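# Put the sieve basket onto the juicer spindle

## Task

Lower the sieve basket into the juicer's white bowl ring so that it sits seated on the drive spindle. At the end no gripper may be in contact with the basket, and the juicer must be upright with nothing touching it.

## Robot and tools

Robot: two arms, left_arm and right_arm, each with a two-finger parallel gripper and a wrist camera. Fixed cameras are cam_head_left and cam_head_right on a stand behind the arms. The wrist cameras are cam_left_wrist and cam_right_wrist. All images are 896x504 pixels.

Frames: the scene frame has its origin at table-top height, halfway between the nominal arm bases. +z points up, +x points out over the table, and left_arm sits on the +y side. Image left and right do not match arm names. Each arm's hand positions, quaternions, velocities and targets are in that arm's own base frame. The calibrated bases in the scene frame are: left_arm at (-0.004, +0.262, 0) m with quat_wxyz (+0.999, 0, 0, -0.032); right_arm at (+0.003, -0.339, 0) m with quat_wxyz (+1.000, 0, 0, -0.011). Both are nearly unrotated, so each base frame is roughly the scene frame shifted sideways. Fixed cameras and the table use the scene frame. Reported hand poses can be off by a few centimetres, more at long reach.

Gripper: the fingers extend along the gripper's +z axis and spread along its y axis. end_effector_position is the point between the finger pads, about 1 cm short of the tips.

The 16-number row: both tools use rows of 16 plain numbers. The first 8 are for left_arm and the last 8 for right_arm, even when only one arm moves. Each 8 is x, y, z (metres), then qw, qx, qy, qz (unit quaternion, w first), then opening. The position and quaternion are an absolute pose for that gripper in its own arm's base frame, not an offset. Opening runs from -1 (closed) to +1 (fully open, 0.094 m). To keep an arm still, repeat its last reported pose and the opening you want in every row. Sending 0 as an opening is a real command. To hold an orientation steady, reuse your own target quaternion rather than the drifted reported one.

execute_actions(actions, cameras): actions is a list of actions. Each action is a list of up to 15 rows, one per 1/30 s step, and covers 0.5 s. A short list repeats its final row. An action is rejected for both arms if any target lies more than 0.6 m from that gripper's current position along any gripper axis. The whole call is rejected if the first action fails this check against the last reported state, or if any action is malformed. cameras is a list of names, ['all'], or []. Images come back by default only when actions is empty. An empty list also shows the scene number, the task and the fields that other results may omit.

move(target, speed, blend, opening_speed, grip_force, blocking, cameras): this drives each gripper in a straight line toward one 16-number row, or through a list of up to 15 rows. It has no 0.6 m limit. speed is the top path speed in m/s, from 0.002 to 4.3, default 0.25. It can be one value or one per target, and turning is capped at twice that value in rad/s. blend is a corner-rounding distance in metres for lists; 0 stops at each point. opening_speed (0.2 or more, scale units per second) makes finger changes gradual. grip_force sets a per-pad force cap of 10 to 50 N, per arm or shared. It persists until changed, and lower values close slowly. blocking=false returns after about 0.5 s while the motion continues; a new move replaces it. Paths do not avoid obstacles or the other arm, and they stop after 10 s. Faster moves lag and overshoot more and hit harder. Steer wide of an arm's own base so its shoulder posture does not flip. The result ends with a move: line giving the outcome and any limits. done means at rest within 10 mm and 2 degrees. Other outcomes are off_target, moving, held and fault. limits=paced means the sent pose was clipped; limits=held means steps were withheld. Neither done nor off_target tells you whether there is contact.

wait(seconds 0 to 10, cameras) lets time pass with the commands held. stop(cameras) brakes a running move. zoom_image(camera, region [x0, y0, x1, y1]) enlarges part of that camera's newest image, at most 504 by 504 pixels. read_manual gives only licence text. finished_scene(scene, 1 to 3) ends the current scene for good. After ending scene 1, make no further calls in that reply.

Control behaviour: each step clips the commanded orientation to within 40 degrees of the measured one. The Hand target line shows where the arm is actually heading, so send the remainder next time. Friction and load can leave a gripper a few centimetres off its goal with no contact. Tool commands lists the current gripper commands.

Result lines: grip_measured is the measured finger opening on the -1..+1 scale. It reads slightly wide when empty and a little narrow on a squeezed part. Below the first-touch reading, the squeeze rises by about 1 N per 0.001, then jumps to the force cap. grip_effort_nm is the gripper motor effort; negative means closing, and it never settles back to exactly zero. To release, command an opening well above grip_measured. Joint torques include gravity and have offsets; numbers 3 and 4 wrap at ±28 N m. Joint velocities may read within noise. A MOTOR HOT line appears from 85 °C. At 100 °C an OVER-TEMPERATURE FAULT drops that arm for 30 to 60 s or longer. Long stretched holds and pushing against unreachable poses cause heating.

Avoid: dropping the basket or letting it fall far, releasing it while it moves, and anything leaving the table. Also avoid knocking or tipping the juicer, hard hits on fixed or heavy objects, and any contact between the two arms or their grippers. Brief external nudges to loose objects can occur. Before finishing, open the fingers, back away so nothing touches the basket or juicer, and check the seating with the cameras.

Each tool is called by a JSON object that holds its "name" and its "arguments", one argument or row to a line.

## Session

{"name": "execute_actions", "arguments": {
  "actions": []
}}

{"name": "zoom_image", "arguments": {
  "camera": "cam_head_left",
  "region": [330, 200, 630, 440]
}}

{"name": "zoom_image", "arguments": {
  "camera": "cam_head_right",
  "region": [330, 200, 630, 440]
}}

Scene clock: 0.00 s.
left_arm: end_effector_position=(+0.1876, +0.4349, +0.1883) grip_measured=+1.000 grip_effort_nm=n/a end_effector_quat_wxyz=(-0.204, +0.816, -0.425, -0.335) | right_arm: end_effector_position=(+0.6874, +0.3407, +0.4010) grip_measured=+1.000 grip_effort_nm=n/a end_effector_quat_wxyz=(+0.468, +0.128, +0.829, +0.277)
Joint positions: left_arm=[0.915 1.417 1.05 -0.842 -0.737 -1.125 0.094] | right_arm=[0.481 1.76 1.793 -0.456 0.091 0.73 0.094]
Joint velocities: within noise
Joint torques (N m): no reading
Motor temperatures (°C): left_arm=[25 30 33 26 24 26 27] | right_arm=[26 29 32 23 26 25 25]
Heat: left arm: hottest elbow 33 °C; right arm: hottest elbow 32 °C.
Hand target: left_arm +0.1929, +0.4418, +0.1992; -0.216, +0.816, -0.420, -0.333 | right_arm +0.6886, +0.3414, +0.4278; +0.483, +0.128, +0.817, +0.289
Tool commands: left_gripper/opening=+1.0 right_gripper/opening=+1.0
camera_calibration:
cam_left_wrist: T_world_to_cam=[[0.833199, 0.549953, 0.0577081, -0.402113], [0.549841, -0.812865, -0.192162, 0.319701], [-0.0587715, 0.19184, -0.979665, 0.229655], [0, 0, 0, 1]] pos_world=[0.172753, 0.43696, 0.309625]
cam_right_wrist: T_world_to_cam=[[0.0861361, -0.793829, -0.602011, 0.464094], [-0.864712, 0.240549, -0.440919, 0.738678], [0.494827, 0.558545, -0.665713, -0.1468], [0, 0, 0, 1]] pos_world=[0.671409, 0.272718, 0.50736]

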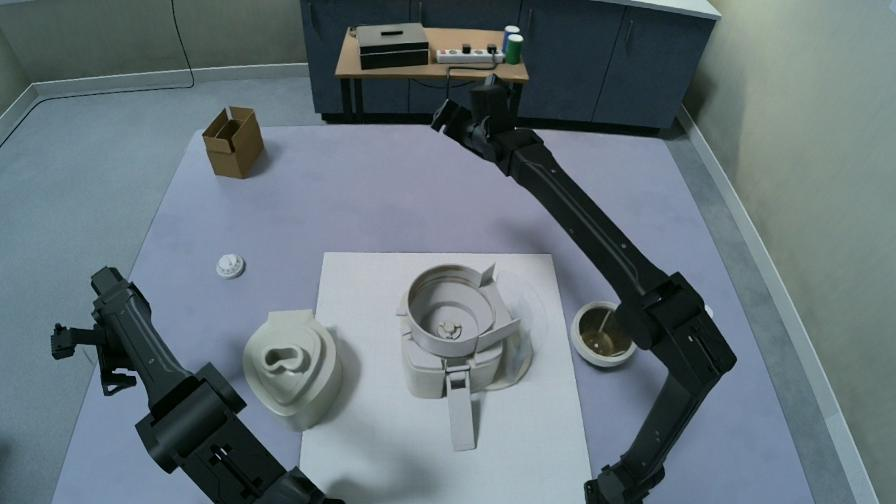

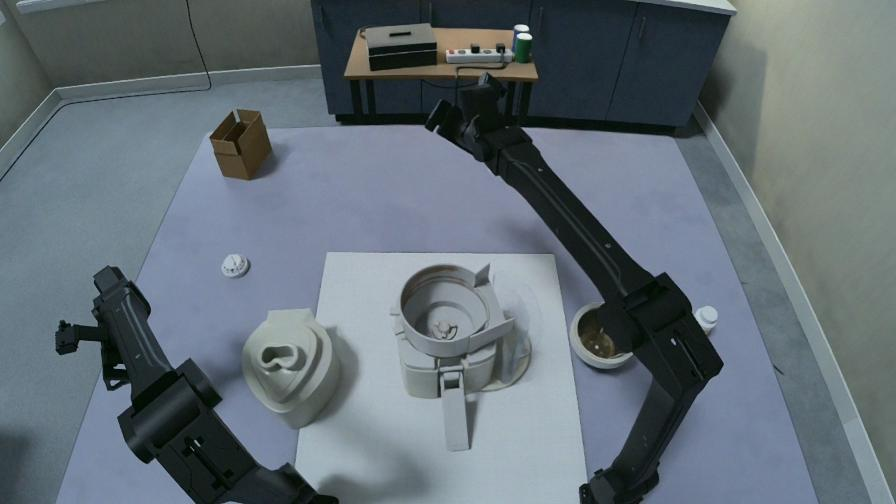

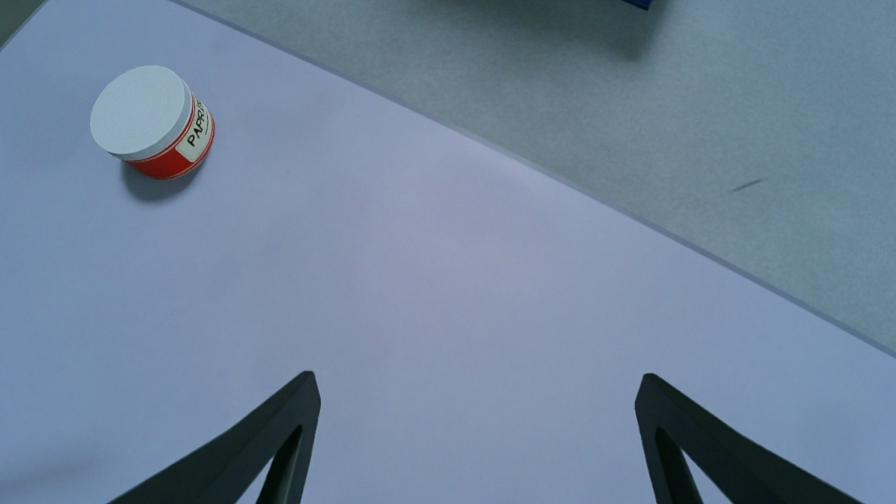

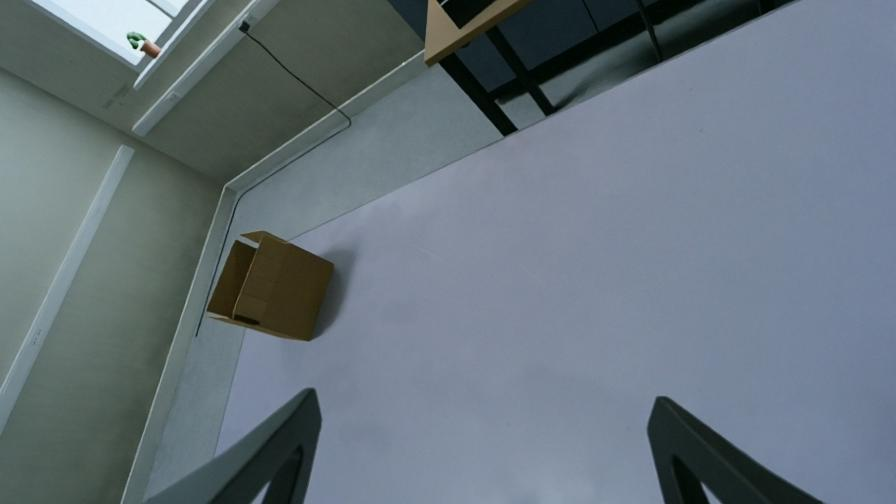

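Scaled by 1.680 from the camera's 896x504 image, which has a finer 1280x720 frame.

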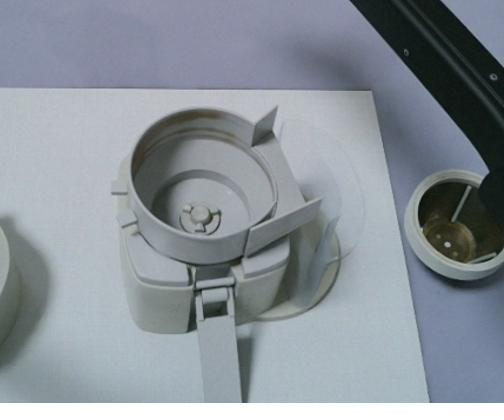

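Scaled by 1.680 from the camera's 896x504 image, which has a finer 1280x720 frame.

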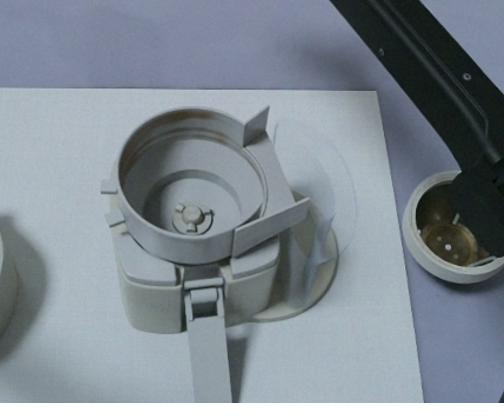

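{"name": "move", "arguments": {
  "target": [
    [0.1929,0.4418,0.1992,-0.216,0.816,-0.420,-0.333,1,0.5,0.0,0.33,0,-0.216,0.976,0,0.6],
    [0.1929,0.4418,0.1992,-0.216,0.816,-0.420,-0.333,1,0.384,-0.064,0.24,0,-0.216,0.976,0,0.6]
  ],
  "speed": 0.45,
  "blend": [0.05,0],
  "cameras": ["cam_right_wrist","cam_head_left"]
}}

Scene clock: 37.60 s.
left_arm: end_effector_position=(+0.1876, +0.4349, +0.1883) grip_measured=+1.000 grip_effort_nm=0.02 end_effector_quat_wxyz=(-0.204, +0.816, -0.425, -0.335) | right_arm: end_effector_position=(+0.3847, -0.0608, +0.2402) grip_measured=+0.602 grip_effort_nm=-0.10 end_effector_quat_wxyz=(-0.007, -0.215, +0.977, +0.001)
Joint positions: left_arm=[0.915 1.417 1.05 -0.842 -0.737 -1.125 0.094] | right_arm=[-0.154 1.368 1.297 -1.514 0.003 -0.587 0.075]
Joint torques (N m): left_arm=[1.85 -12.04 11.74 0.88 -0.49 -0.04] | right_arm=[-1.61 -9.64 8.75 1.18 -0.14 -0.12]
Motor temperatures (°C): left_arm=[25 31 43 26 24 26 27] | right_arm=[26 31 44 23 26 25 25]
Heat: left arm: hottest elbow 43 °C; right arm: hottest elbow 44 °C.
Hand target: left_arm +0.1928, +0.4415, +0.1992; -0.216, +0.816, -0.420, -0.333 | right_arm +0.3839, -0.0640, +0.2400; +0.000, -0.216, +0.976, +0.000
Off the commanded pose: left_arm 0.014 m, 2 deg | right_arm 0.003 m, 1 deg.
move: off_target (left_arm)
camera_calibration:
cam_right_wrist: T_world_to_cam=[[0.415203, -0.908141, -0.0537267, -0.190594], [-0.785769, -0.387763, 0.481878, 0.212442], [-0.458446, -0.15786, -0.87459, 0.493524], [0, 0, 0, 1]] pos_world=[0.47232, -0.0128014, 0.31902]
Images, in order (width x height): cam_head_left 896x504, cam_right_wrist 896x504.

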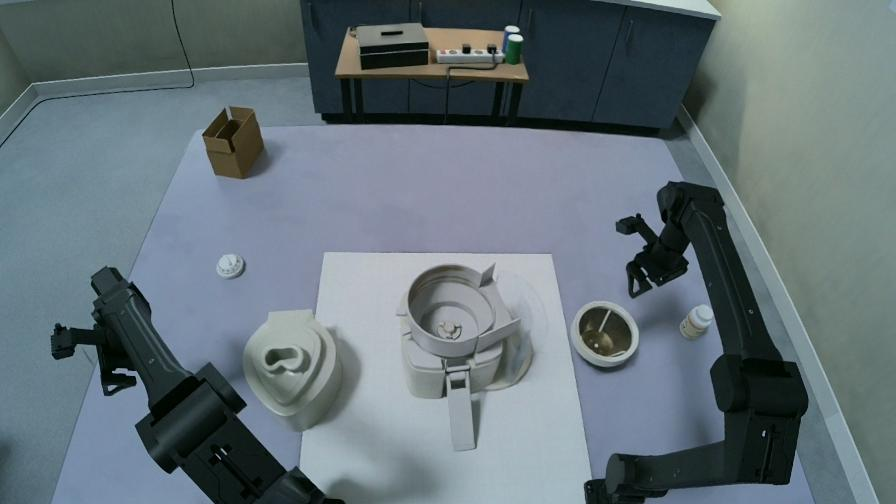

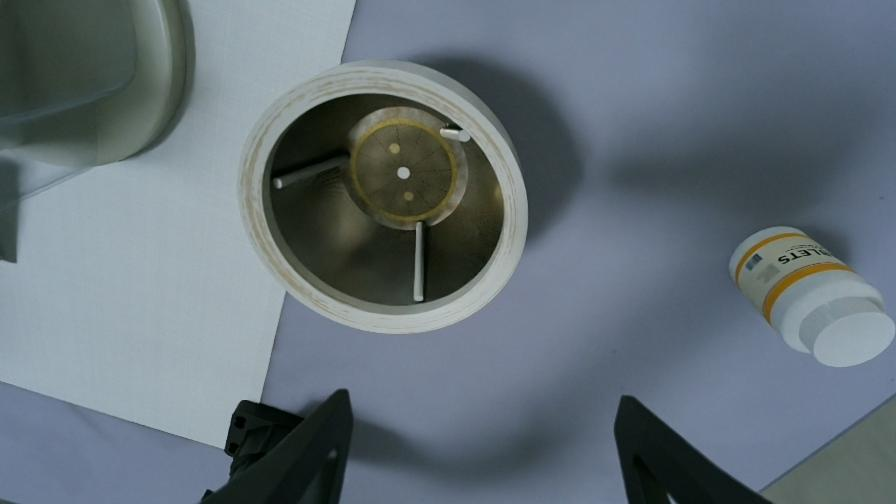

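{"name": "move", "arguments": {
  "target": [
    [0.1929,0.4418,0.1992,-0.216,0.816,-0.420,-0.333,1,0.396,-0.078,0.2,0,-0.216,0.976,0,0.6],
    [0.1929,0.4418,0.1992,-0.216,0.816,-0.420,-0.333,1,0.396,-0.079,0.092,0,-0.216,0.976,0,0.6]
  ],
  "speed": [0.2,0.12],
  "blend": [0.02,0],
  "cameras": ["cam_right_wrist"]
}}

Scene clock: 47.90 s.
left_arm: end_effector_position=(+0.1876, +0.4349, +0.1883) grip_measured=+1.000 grip_effort_nm=0.02 end_effector_quat_wxyz=(-0.204, +0.816, -0.425, -0.335) | right_arm: end_effector_position=(+0.3964, -0.0747, +0.0961) grip_measured=+0.602 grip_effort_nm=-0.10 end_effector_quat_wxyz=(-0.002, -0.216, +0.976, -0.001)
Joint positions: left_arm=[0.915 1.417 1.05 -0.842 -0.737 -1.125 0.094] | right_arm=[-0.184 1.497 1.038 -1.115 0.003 -0.62 0.075]
Joint torques (N m): left_arm=[1.32 -11.69 11.93 0.98 -0.53 0.01] | right_arm=[-1.55 -9.11 7.64 1.16 -0.16 -0.18]
Heat: left arm: hottest elbow 45 °C; right arm: hottest elbow 42 °C.
Hand target: left_arm +0.1928, +0.4415, +0.1992; -0.216, +0.816, -0.420, -0.333 | right_arm +0.3959, -0.0790, +0.0921; +0.000, -0.216, +0.976, +0.000
Off the commanded pose: left_arm 0.014 m, 2 deg | right_arm 0.006 m, 0 deg.
move: off_target (left_arm)
camera_calibration:
cam_right_wrist: T_world_to_cam=[[0.418115, -0.907119, -0.0481107, -0.217436], [-0.789991, -0.389251, 0.473706, 0.288001], [-0.448435, -0.160056, -0.879368, 0.366981], [0, 0, 0, 1]] pos_world=[0.482998, -0.0263986, 0.175822]
Images, in order (width x height): cam_right_wrist 896x504.

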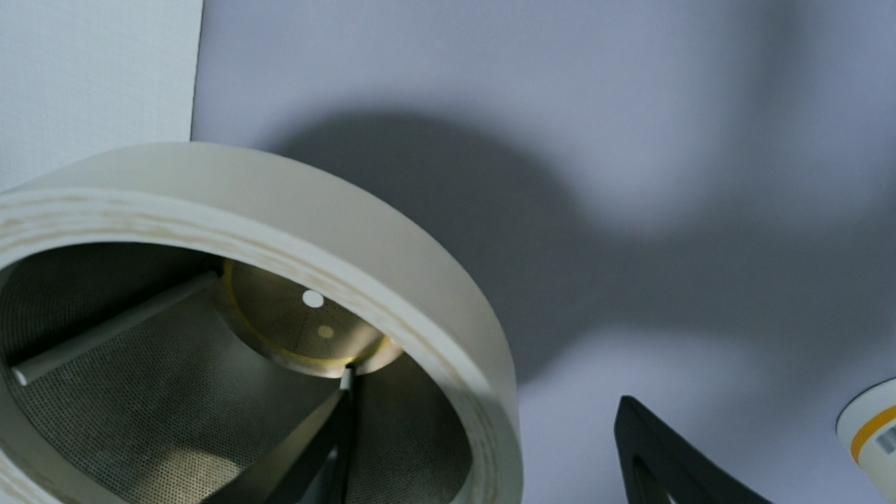

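{"name": "move", "arguments": {
  "target": [
    [0.1929,0.4418,0.1992,-0.216,0.816,-0.420,-0.333,1,0.396,-0.079,0.092,0,-0.216,0.976,0,-0.2],
    [0.1929,0.4418,0.1992,-0.216,0.816,-0.420,-0.333,1,0.396,-0.079,0.092,0,-0.216,0.976,0,-0.9]
  ],
  "opening_speed": 0.5
}}

{"name": "move", "arguments": {
  "target": [
    [0.1929,0.4418,0.1992,-0.216,0.816,-0.420,-0.333,1,0.396,-0.079,0.39,0,-0.216,0.976,0,-0.9],
    [0.1929,0.4418,0.1992,-0.216,0.816,-0.420,-0.333,1,0.375,0.27,0.39,0,-0.216,0.976,0,-0.9]
  ],
  "speed": [0.2,0.25],
  "blend": [0.04,0],
  "cameras": ["cam_head_left","cam_right_wrist"]
}}

Scene clock: 60.00 s.
left_arm: end_effector_position=(+0.1876, +0.4349, +0.1883) grip_measured=+1.000 grip_effort_nm=0.02 end_effector_quat_wxyz=(-0.204, +0.816, -0.425, -0.335) | right_arm: end_effector_position=(+0.3964, -0.0748, +0.0961) grip_measured=-0.720 grip_effort_nm=-1.02 end_effector_quat_wxyz=(-0.002, -0.218, +0.976, +0.000)
Joint positions: left_arm=[0.915 1.417 1.05 -0.842 -0.737 -1.125 0.094] | right_arm=[-0.185 1.497 1.038 -1.115 0.002 -0.624 0.013]
Joint torques (N m): left_arm=[1.26 -10.87 11.95 0.98 -0.57 -0.08] | right_arm=[-1.79 -9.58 7.71 1.28 -0.12 -0.16]
Heat: left arm: hottest elbow 46 °C; right arm: hottest elbow 41 °C.
Hand target: left_arm +0.1928, +0.4415, +0.1992; -0.216, +0.816, -0.420, -0.333 | right_arm +0.3959, -0.0789, +0.0921; +0.000, -0.216, +0.976, +0.000
Off the commanded pose: left_arm 0.014 m, 2 deg | right_arm 0.006 m, 0 deg.
move: off_target (left_arm)

Scene clock: 63.87 s.
left_arm: end_effector_position=(+0.1876, +0.4349, +0.1883) grip_measured=+1.000 grip_effort_nm=0.02 end_effector_quat_wxyz=(-0.204, +0.816, -0.425, -0.335) | right_arm: end_effector_position=(+0.3673, +0.2641, +0.3540) grip_measured=-0.725 grip_effort_nm=-1.03 end_effector_quat_wxyz=(+0.048, -0.223, +0.973, +0.019)
Joint positions: left_arm=[0.915 1.417 1.05 -0.842 -0.737 -1.125 0.094] | right_arm=[0.626 1.48 1.709 -1.698 0.003 0.175 0.013]
Joint torques (N m): left_arm=[2.26 -11.75 11.67 0.68 -0.46 -0.01] | right_arm=[-0.79 -11.11 16.21 0.47 -0.07 0.07]
Heat: left arm: hottest elbow 46 °C; right arm: hottest elbow 42 °C.
Hand target: left_arm +0.1928, +0.4415, +0.1992; -0.216, +0.816, -0.420, -0.333 | right_arm +0.3731, +0.2686, +0.3886; +0.082, -0.216, +0.972, +0.035
Off the commanded pose: left_arm 0.014 m, 2 deg | right_arm 0.037 m, 6 deg.
joint sent to its limit (right arm) — joint 4 (wrist pitch), lower limit. The joint targets are off in orientation, not in position.
move: off_target (left_arm, right_arm)
camera_calibration:
cam_right_wrist: T_world_to_cam=[[0.436052, -0.897658, -0.0637848, 0.110894], [-0.821807, -0.426084, 0.378266, 0.329884], [-0.366731, -0.112524, -0.923497, 0.608045], [0, 0, 0, 1]] pos_world=[0.445735, 0.308523, 0.443817]
Images, in order (width x height): cam_head_left 896x504, cam_right_wrist 896x504.

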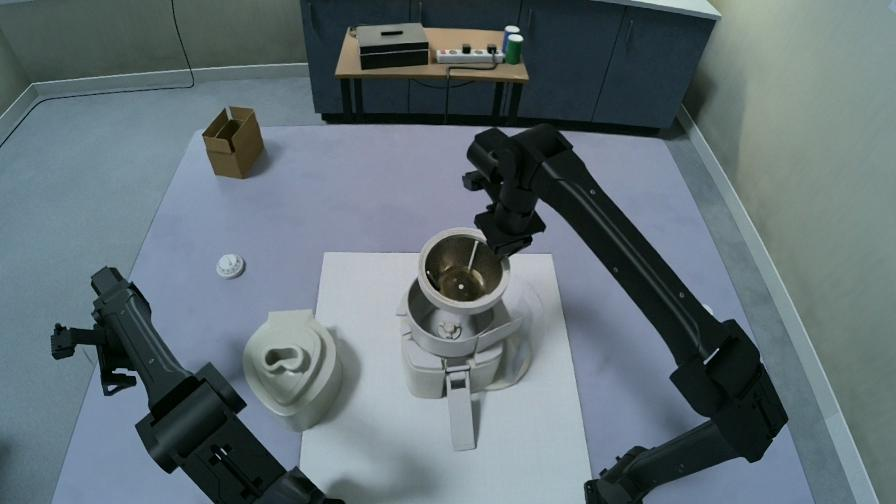

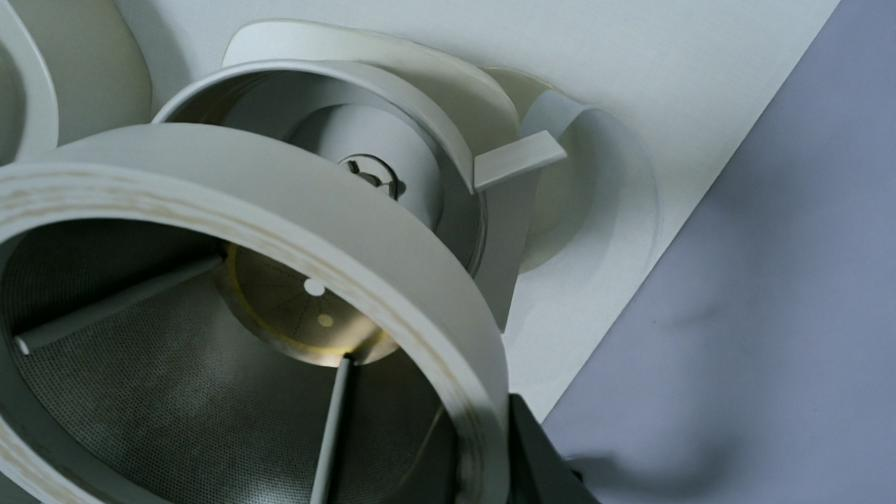

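{"name": "move", "arguments": {
  "target": [0.1929,0.4418,0.1992,-0.216,0.816,-0.420,-0.333,1,0.369,0.283,0.28,0,-0.216,0.976,0,-0.9],
  "speed": 0.12,
  "cameras": ["cam_head_left","cam_head_right"]
}}

{"name": "zoom_image", "arguments": {
  "camera": "cam_head_left",
  "region": [376, 216, 556, 396]
}}

{"name": "zoom_image", "arguments": {
  "camera": "cam_head_right",
  "region": [376, 216, 556, 396]
}}

Scene clock: 72.90 s.
left_arm: end_effector_position=(+0.1876, +0.4349, +0.1883) grip_measured=+1.000 grip_effort_nm=0.02 end_effector_quat_wxyz=(-0.204, +0.816, -0.425, -0.335) | right_arm: end_effector_position=(+0.3712, +0.2772, +0.2753) grip_measured=-0.725 grip_effort_nm=-1.03 end_effector_quat_wxyz=(-0.010, -0.216, +0.976, -0.006)
Joint positions: left_arm=[0.915 1.417 1.05 -0.842 -0.737 -1.125 0.094] | right_arm=[0.643 1.565 1.601 -1.631 0.003 0.208 0.013]
Joint torques (N m): left_arm=[0.79 -11.4 11.81 0.87 -0.56 -0.07] | right_arm=[0.62 -12.51 9.46 1.29 -0.1 0.12]
Heat: left arm: hottest elbow 47 °C; right arm: hottest elbow 45 °C.
Hand target: left_arm +0.1928, +0.4415, +0.1992; -0.216, +0.816, -0.420, -0.333 | right_arm +0.3689, +0.2830, +0.2802; +0.000, -0.216, +0.976, +0.000
Off the commanded pose: left_arm 0.014 m, 2 deg | right_arm 0.008 m, 1 deg.
move: off_target (left_arm)
Images, in order (width x height): cam_head_left 896x504, cam_head_right 896x504.

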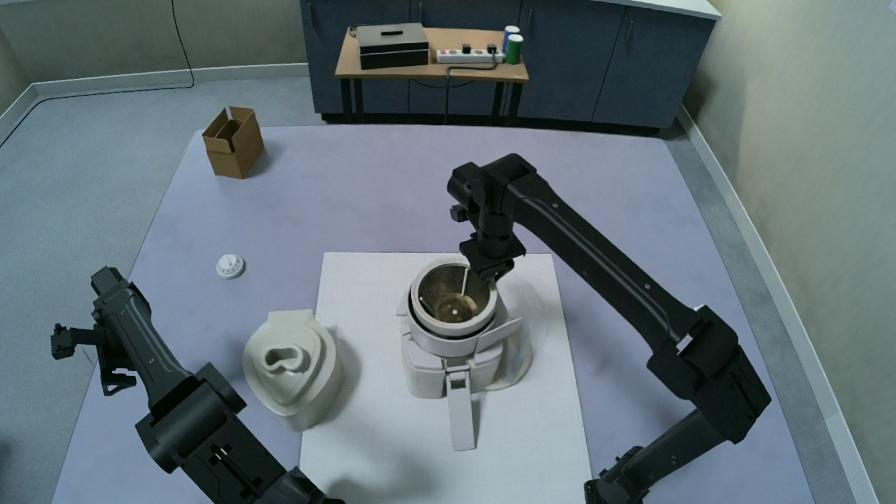

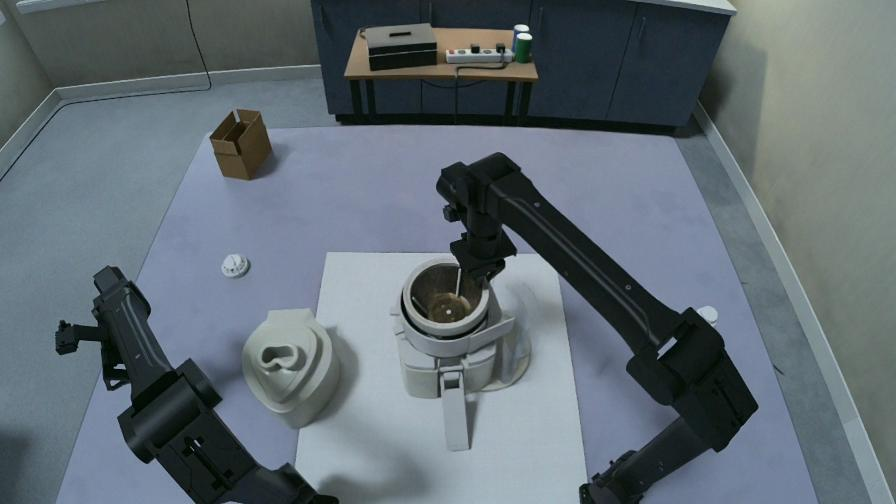

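Scaled by 2.800 from the camera's 896x504 image, which has a finer 1280x720 frame.

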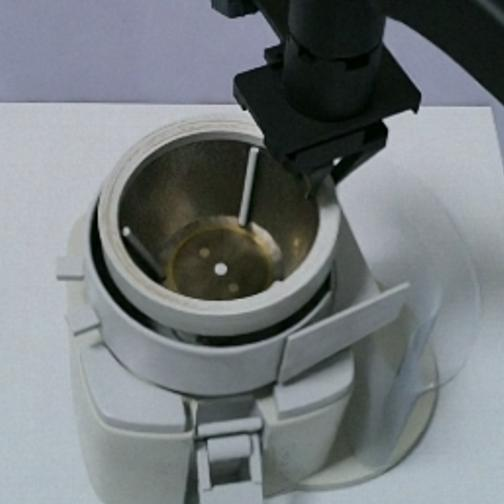

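Scaled by 2.800 from the camera's 896x504 image, which has a finer 1280x720 frame.

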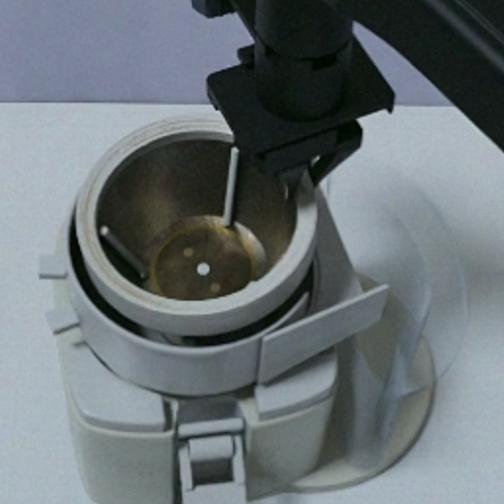

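{"name": "move", "arguments": {
  "target": [
    [0.1929,0.4418,0.1992,-0.216,0.816,-0.420,-0.333,1,0.371,0.293,0.28,0,-0.216,0.976,0,-0.9],
    [0.1929,0.4418,0.1992,-0.216,0.816,-0.420,-0.333,1,0.371,0.293,0.242,0,-0.216,0.976,0,-0.9]
  ],
  "speed": 0.08,
  "blend": [0.005,0],
  "cameras": ["cam_head_left"]
}}

{"name": "zoom_image", "arguments": {
  "camera": "cam_head_left",
  "region": [376, 216, 556, 396]
}}

Scene clock: 83.20 s.
left_arm: end_effector_position=(+0.1876, +0.4349, +0.1883) grip_measured=+1.000 grip_effort_nm=0.02 end_effector_quat_wxyz=(-0.204, +0.816, -0.425, -0.335) | right_arm: end_effector_position=(+0.3708, +0.2840, +0.2425) grip_measured=-0.725 grip_effort_nm=-1.03 end_effector_quat_wxyz=(-0.009, -0.217, +0.976, -0.007)
Joint positions: left_arm=[0.915 1.417 1.05 -0.842 -0.737 -1.125 0.094] | right_arm=[0.656 1.575 1.526 -1.545 0.005 0.218 0.013]
Joint torques (N m): left_arm=[1.08 -10.58 11.89 0.76 -0.53 -0.1] | right_arm=[0.85 -11.58 9.22 1.76 -0.17 0.11]
Motor temperatures (°C): left_arm=[25 32 48 26 25 26 27] | right_arm=[26 32 44 23 26 25 26]
Heat: left arm: hottest elbow 48 °C; right arm: hottest elbow 44 °C.
Hand target: left_arm +0.1928, +0.4415, +0.1992; -0.216, +0.816, -0.420, -0.333 | right_arm +0.3709, +0.2929, +0.2421; +0.000, -0.216, +0.976, +0.000
Off the commanded pose: left_arm 0.014 m, 2 deg | right_arm 0.009 m, 1 deg.
move: off_target (left_arm)
Images, in order (width x height): cam_head_left 896x504.

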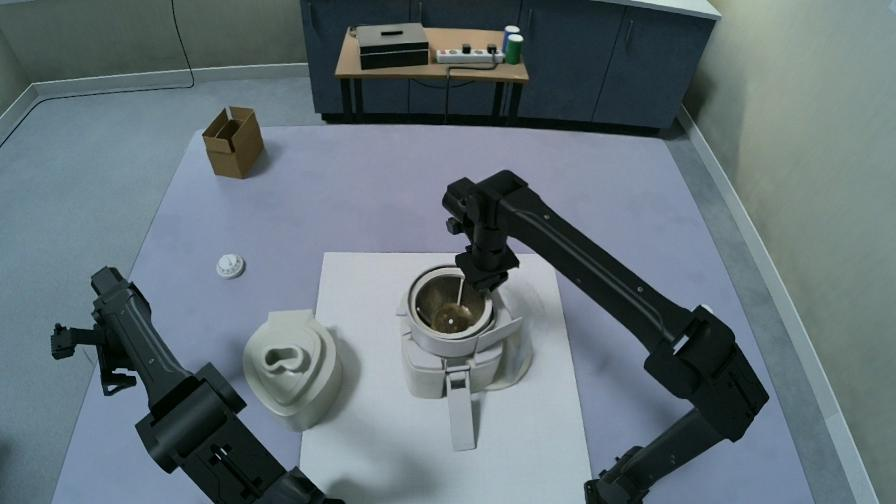

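Scaled by 2.800 from the camera's 896x504 image, which has a finer 1280x720 frame.

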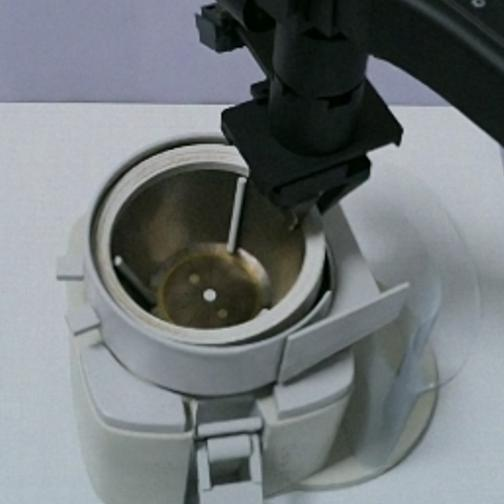

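{"name": "move", "arguments": {
  "target": [0.1929,0.4418,0.1992,-0.216,0.816,-0.420,-0.333,1,0.371,0.293,0.222,0,-0.216,0.976,0,-0.9],
  "speed": 0.06,
  "cameras": ["cam_head_left"]
}}

{"name": "zoom_image", "arguments": {
  "camera": "cam_head_left",
  "region": [376, 216, 556, 396]
}}

Scene clock: 88.43 s.
left_arm: end_effector_position=(+0.1876, +0.4349, +0.1883) grip_measured=+1.000 grip_effort_nm=0.02 end_effector_quat_wxyz=(-0.204, +0.816, -0.425, -0.335) | right_arm: end_effector_position=(+0.3709, +0.2847, +0.2265) grip_measured=-0.725 grip_effort_nm=-1.03 end_effector_quat_wxyz=(-0.007, -0.217, +0.976, -0.004)
Joint positions: left_arm=[0.915 1.417 1.05 -0.842 -0.737 -1.125 0.094] | right_arm=[0.656 1.574 1.484 -1.496 0.002 0.218 0.013]
Joint torques (N m): left_arm=[1.2 -11.4 12.01 0.95 -0.55 -0.05] | right_arm=[0.67 -11.63 8.8 1.7 -0.08 0.11]
Heat: left arm: hottest elbow 48 °C; right arm: hottest elbow 43 °C.
Hand target: left_arm +0.1928, +0.4415, +0.1992; -0.216, +0.816, -0.420, -0.333 | right_arm +0.3709, +0.2929, +0.2222; +0.000, -0.216, +0.976, +0.000
Off the commanded pose: left_arm 0.014 m, 2 deg | right_arm 0.009 m, 1 deg.
move: off_target (left_arm)
Images, in order (width x height): cam_head_left 896x504.

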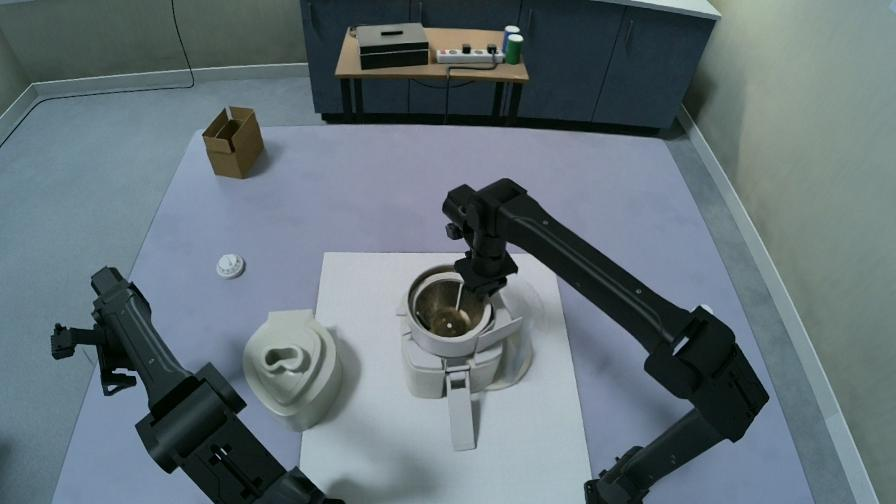

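Scaled by 2.800 from the camera's 896x504 image, which has a finer 1280x720 frame.

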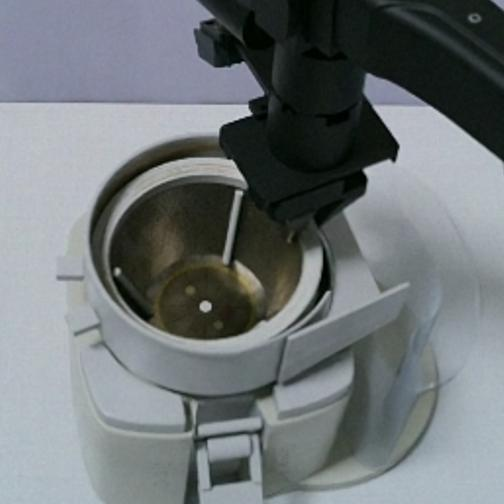

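{"name": "move", "arguments": {
  "target": [0.1929,0.4418,0.1992,-0.216,0.816,-0.420,-0.333,1,0.372,0.290,0.214,0,-0.216,0.976,0,-0.9],
  "speed": 0.05,
  "cameras": ["cam_head_left"]
}}

{"name": "zoom_image", "arguments": {
  "camera": "cam_head_left",
  "region": [376, 216, 556, 396]
}}

Scene clock: 94.57 s.
left_arm: end_effector_position=(+0.1876, +0.4349, +0.1883) grip_measured=+1.000 grip_effort_nm=0.02 end_effector_quat_wxyz=(-0.204, +0.816, -0.425, -0.335) | right_arm: end_effector_position=(+0.3713, +0.2850, +0.2247) grip_measured=-0.725 grip_effort_nm=-1.03 end_effector_quat_wxyz=(-0.002, -0.217, +0.976, -0.002)
Joint positions: left_arm=[0.915 1.417 1.05 -0.842 -0.737 -1.125 0.094] | right_arm=[0.656 1.57 1.474 -1.481 0.002 0.218 0.013]
Joint torques (N m): left_arm=[1.67 -11.52 11.86 1.05 -0.53 0.02] | right_arm=[0.38 -11.28 7.91 2.09 -0.05 0.04]
Heat: left arm: hottest elbow 49 °C; right arm: hottest elbow 43 °C.
Hand target: left_arm +0.1928, +0.4415, +0.1992; -0.216, +0.816, -0.420, -0.333 | right_arm +0.3719, +0.2898, +0.2142; +0.000, -0.216, +0.976, +0.000
Off the commanded pose: left_arm 0.014 m, 2 deg | right_arm 0.012 m, 0 deg.
move: off_target (left_arm, right_arm)
Images, in order (width x height): cam_head_left 896x504.

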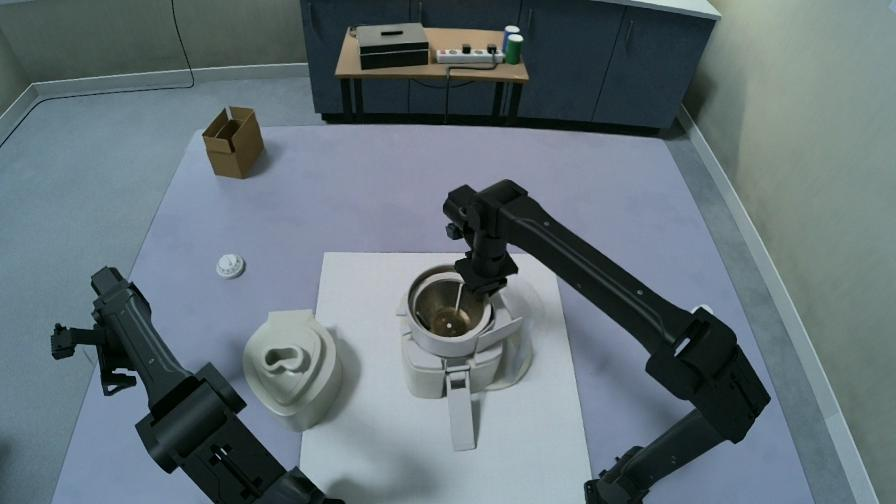

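Scaled by 2.800 from the camera's 896x504 image, which has a finer 1280x720 frame.

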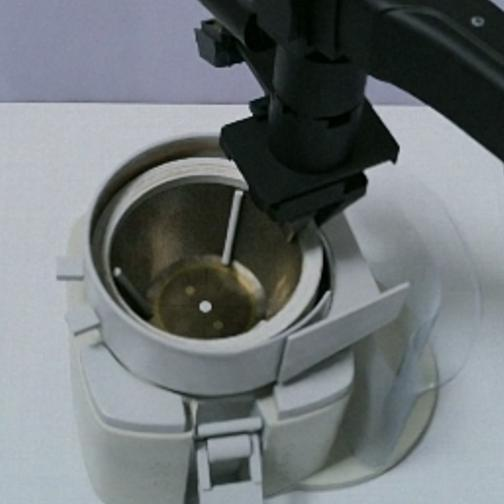

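{"name": "move", "arguments": {
  "target": [
    [0.1929,0.4418,0.1992,-0.216,0.816,-0.420,-0.333,1,0.372,0.292,0.228,0,-0.216,0.976,0,-0.9],
    [0.1929,0.4418,0.1992,-0.216,0.816,-0.420,-0.333,1,0.372,0.292,0.228,0,-0.216,0.976,0,-0.35]
  ],
  "speed": 0.06,
  "opening_speed": 0.5,
  "cameras": ["cam_head_left"]
}}

{"name": "zoom_image", "arguments": {
  "camera": "cam_head_left",
  "region": [376, 216, 556, 396]
}}

Scene clock: 100.57 s.
left_arm: end_effector_position=(+0.1876, +0.4349, +0.1883) grip_measured=+1.000 grip_effort_nm=0.02 end_effector_quat_wxyz=(-0.204, +0.816, -0.425, -0.335) | right_arm: end_effector_position=(+0.3711, +0.2849, +0.2244) grip_measured=-0.353 grip_effort_nm=0.10 end_effector_quat_wxyz=(-0.003, -0.217, +0.976, -0.003)
Joint positions: left_arm=[0.915 1.417 1.05 -0.842 -0.737 -1.125 0.094] | right_arm=[0.656 1.57 1.474 -1.482 0.002 0.22 0.03]
Joint torques (N m): left_arm=[1.85 -11.16 12.05 0.91 -0.49 -0.03] | right_arm=[0.32 -11.69 10.86 0.58 -0.03 0.08]
Heat: left arm: hottest elbow 49 °C; right arm: hottest elbow 43 °C.
Hand target: left_arm +0.1928, +0.4415, +0.1992; -0.216, +0.816, -0.420, -0.333 | right_arm +0.3720, +0.2920, +0.2280; +0.000, -0.216, +0.976, +0.000
Off the commanded pose: left_arm 0.014 m, 2 deg | right_arm 0.008 m, 0 deg.
move: off_target (left_arm)
Images, in order (width x height): cam_head_left 896x504.

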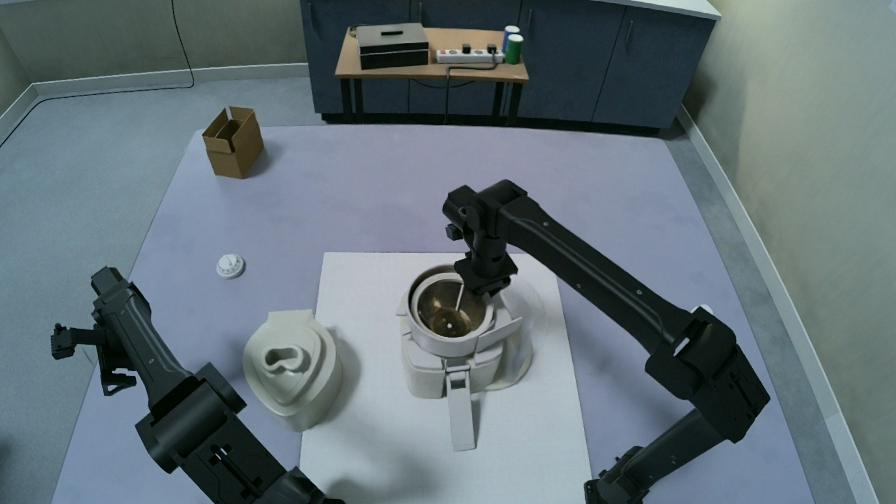

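Scaled by 2.800 from the camera's 896x504 image, which has a finer 1280x720 frame.

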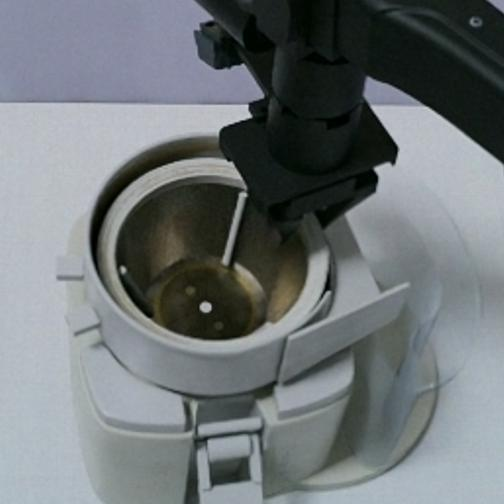

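{"name": "move", "arguments": {
  "target": [
    [0.1929,0.4418,0.1992,-0.216,0.816,-0.420,-0.333,1,0.372,0.289,0.31,0,-0.216,0.976,0,-0.35],
    [0.1929,0.4418,0.1992,-0.216,0.816,-0.420,-0.333,1,0.39,0.15,0.36,0,-0.216,0.976,0,-0.35]
  ],
  "speed": [0.15,0.3],
  "blend": [0.01,0],
  "cameras": ["cam_head_left","cam_right_wrist"]
}}

{"name": "zoom_image", "arguments": {
  "camera": "cam_head_left",
  "region": [376, 216, 556, 396]
}}

Scene clock: 112.77 s.
left_arm: end_effector_position=(+0.1876, +0.4349, +0.1883) grip_measured=+1.000 grip_effort_nm=0.02 end_effector_quat_wxyz=(-0.204, +0.816, -0.425, -0.335) | right_arm: end_effector_position=(+0.3875, +0.1495, +0.3529) grip_measured=-0.352 grip_effort_nm=0.10 end_effector_quat_wxyz=(+0.048, -0.211, +0.976, +0.007)
Joint positions: left_arm=[0.915 1.417 1.05 -0.842 -0.737 -1.125 0.094] | right_arm=[0.37 1.386 1.609 -1.698 0.001 -0.055 0.03]
Joint torques (N m): left_arm=[1.67 -11.69 11.71 0.88 -0.47 -0.03] | right_arm=[-0.32 -9.23 11.54 0.51 -0.07 -0.12]
Heat: left arm: hottest elbow 50 °C; right arm: hottest elbow 44 °C.
Hand target: left_arm +0.1928, +0.4415, +0.1992; -0.216, +0.816, -0.420, -0.333 | right_arm +0.3900, +0.1499, +0.3594; +0.051, -0.216, +0.975, +0.008
Off the commanded pose: left_arm 0.014 m, 2 deg | right_arm 0.008 m, 6 deg.
joint sent to its limit (right arm) — joint 4 (wrist pitch), lower limit. The joint targets are off in orientation, not in position.
move: off_target (left_arm, right_arm)
camera_calibration:
cam_right_wrist: T_world_to_cam=[[0.412643, -0.909919, -0.0421046, 0.00237251], [-0.834093, -0.396025, 0.383996, 0.29641], [-0.36608, -0.123334, -0.922374, 0.602446], [0, 0, 0, 1]] pos_world=[0.466797, 0.193847, 0.44196]
Images, in order (width x height): cam_head_left 896x504, cam_right_wrist 896x504.

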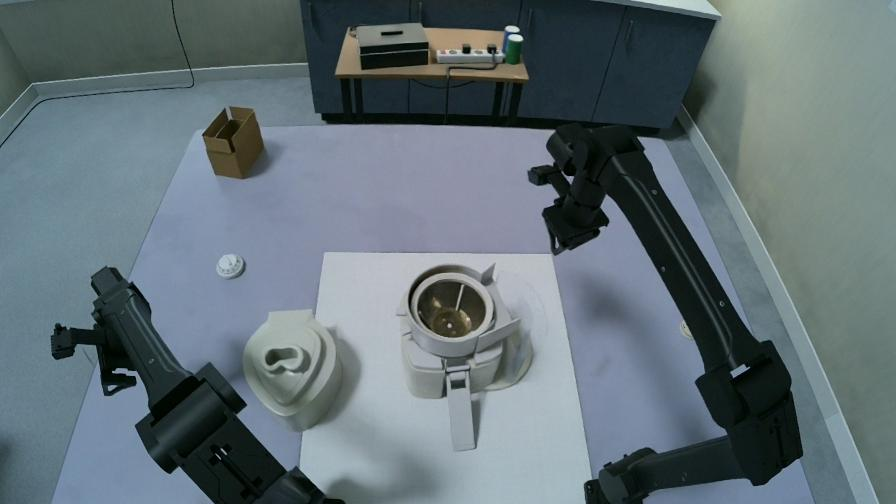

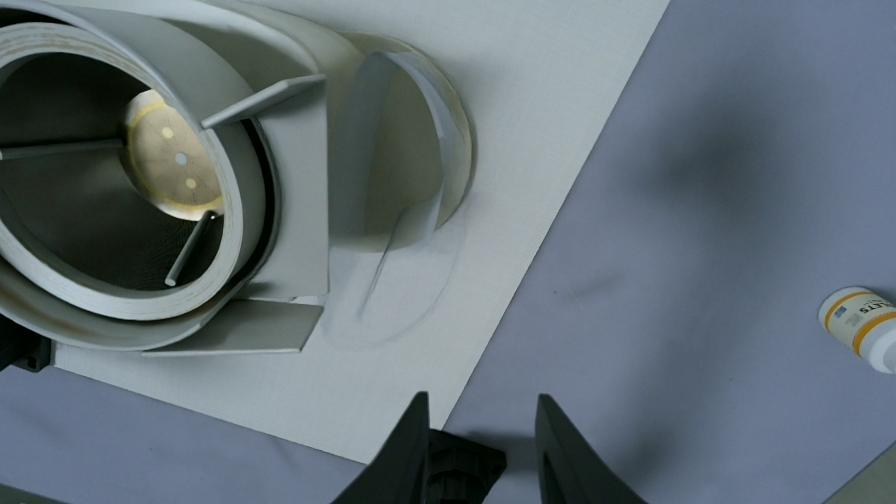

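Scaled by 2.800 from the camera's 896x504 image, which has a finer 1280x720 frame.

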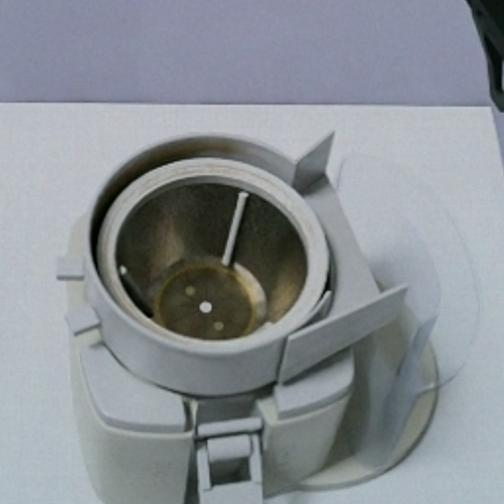

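{"name": "finished_scene", "arguments": {
  "scene": 3
}}

The scene is finished: the task was done.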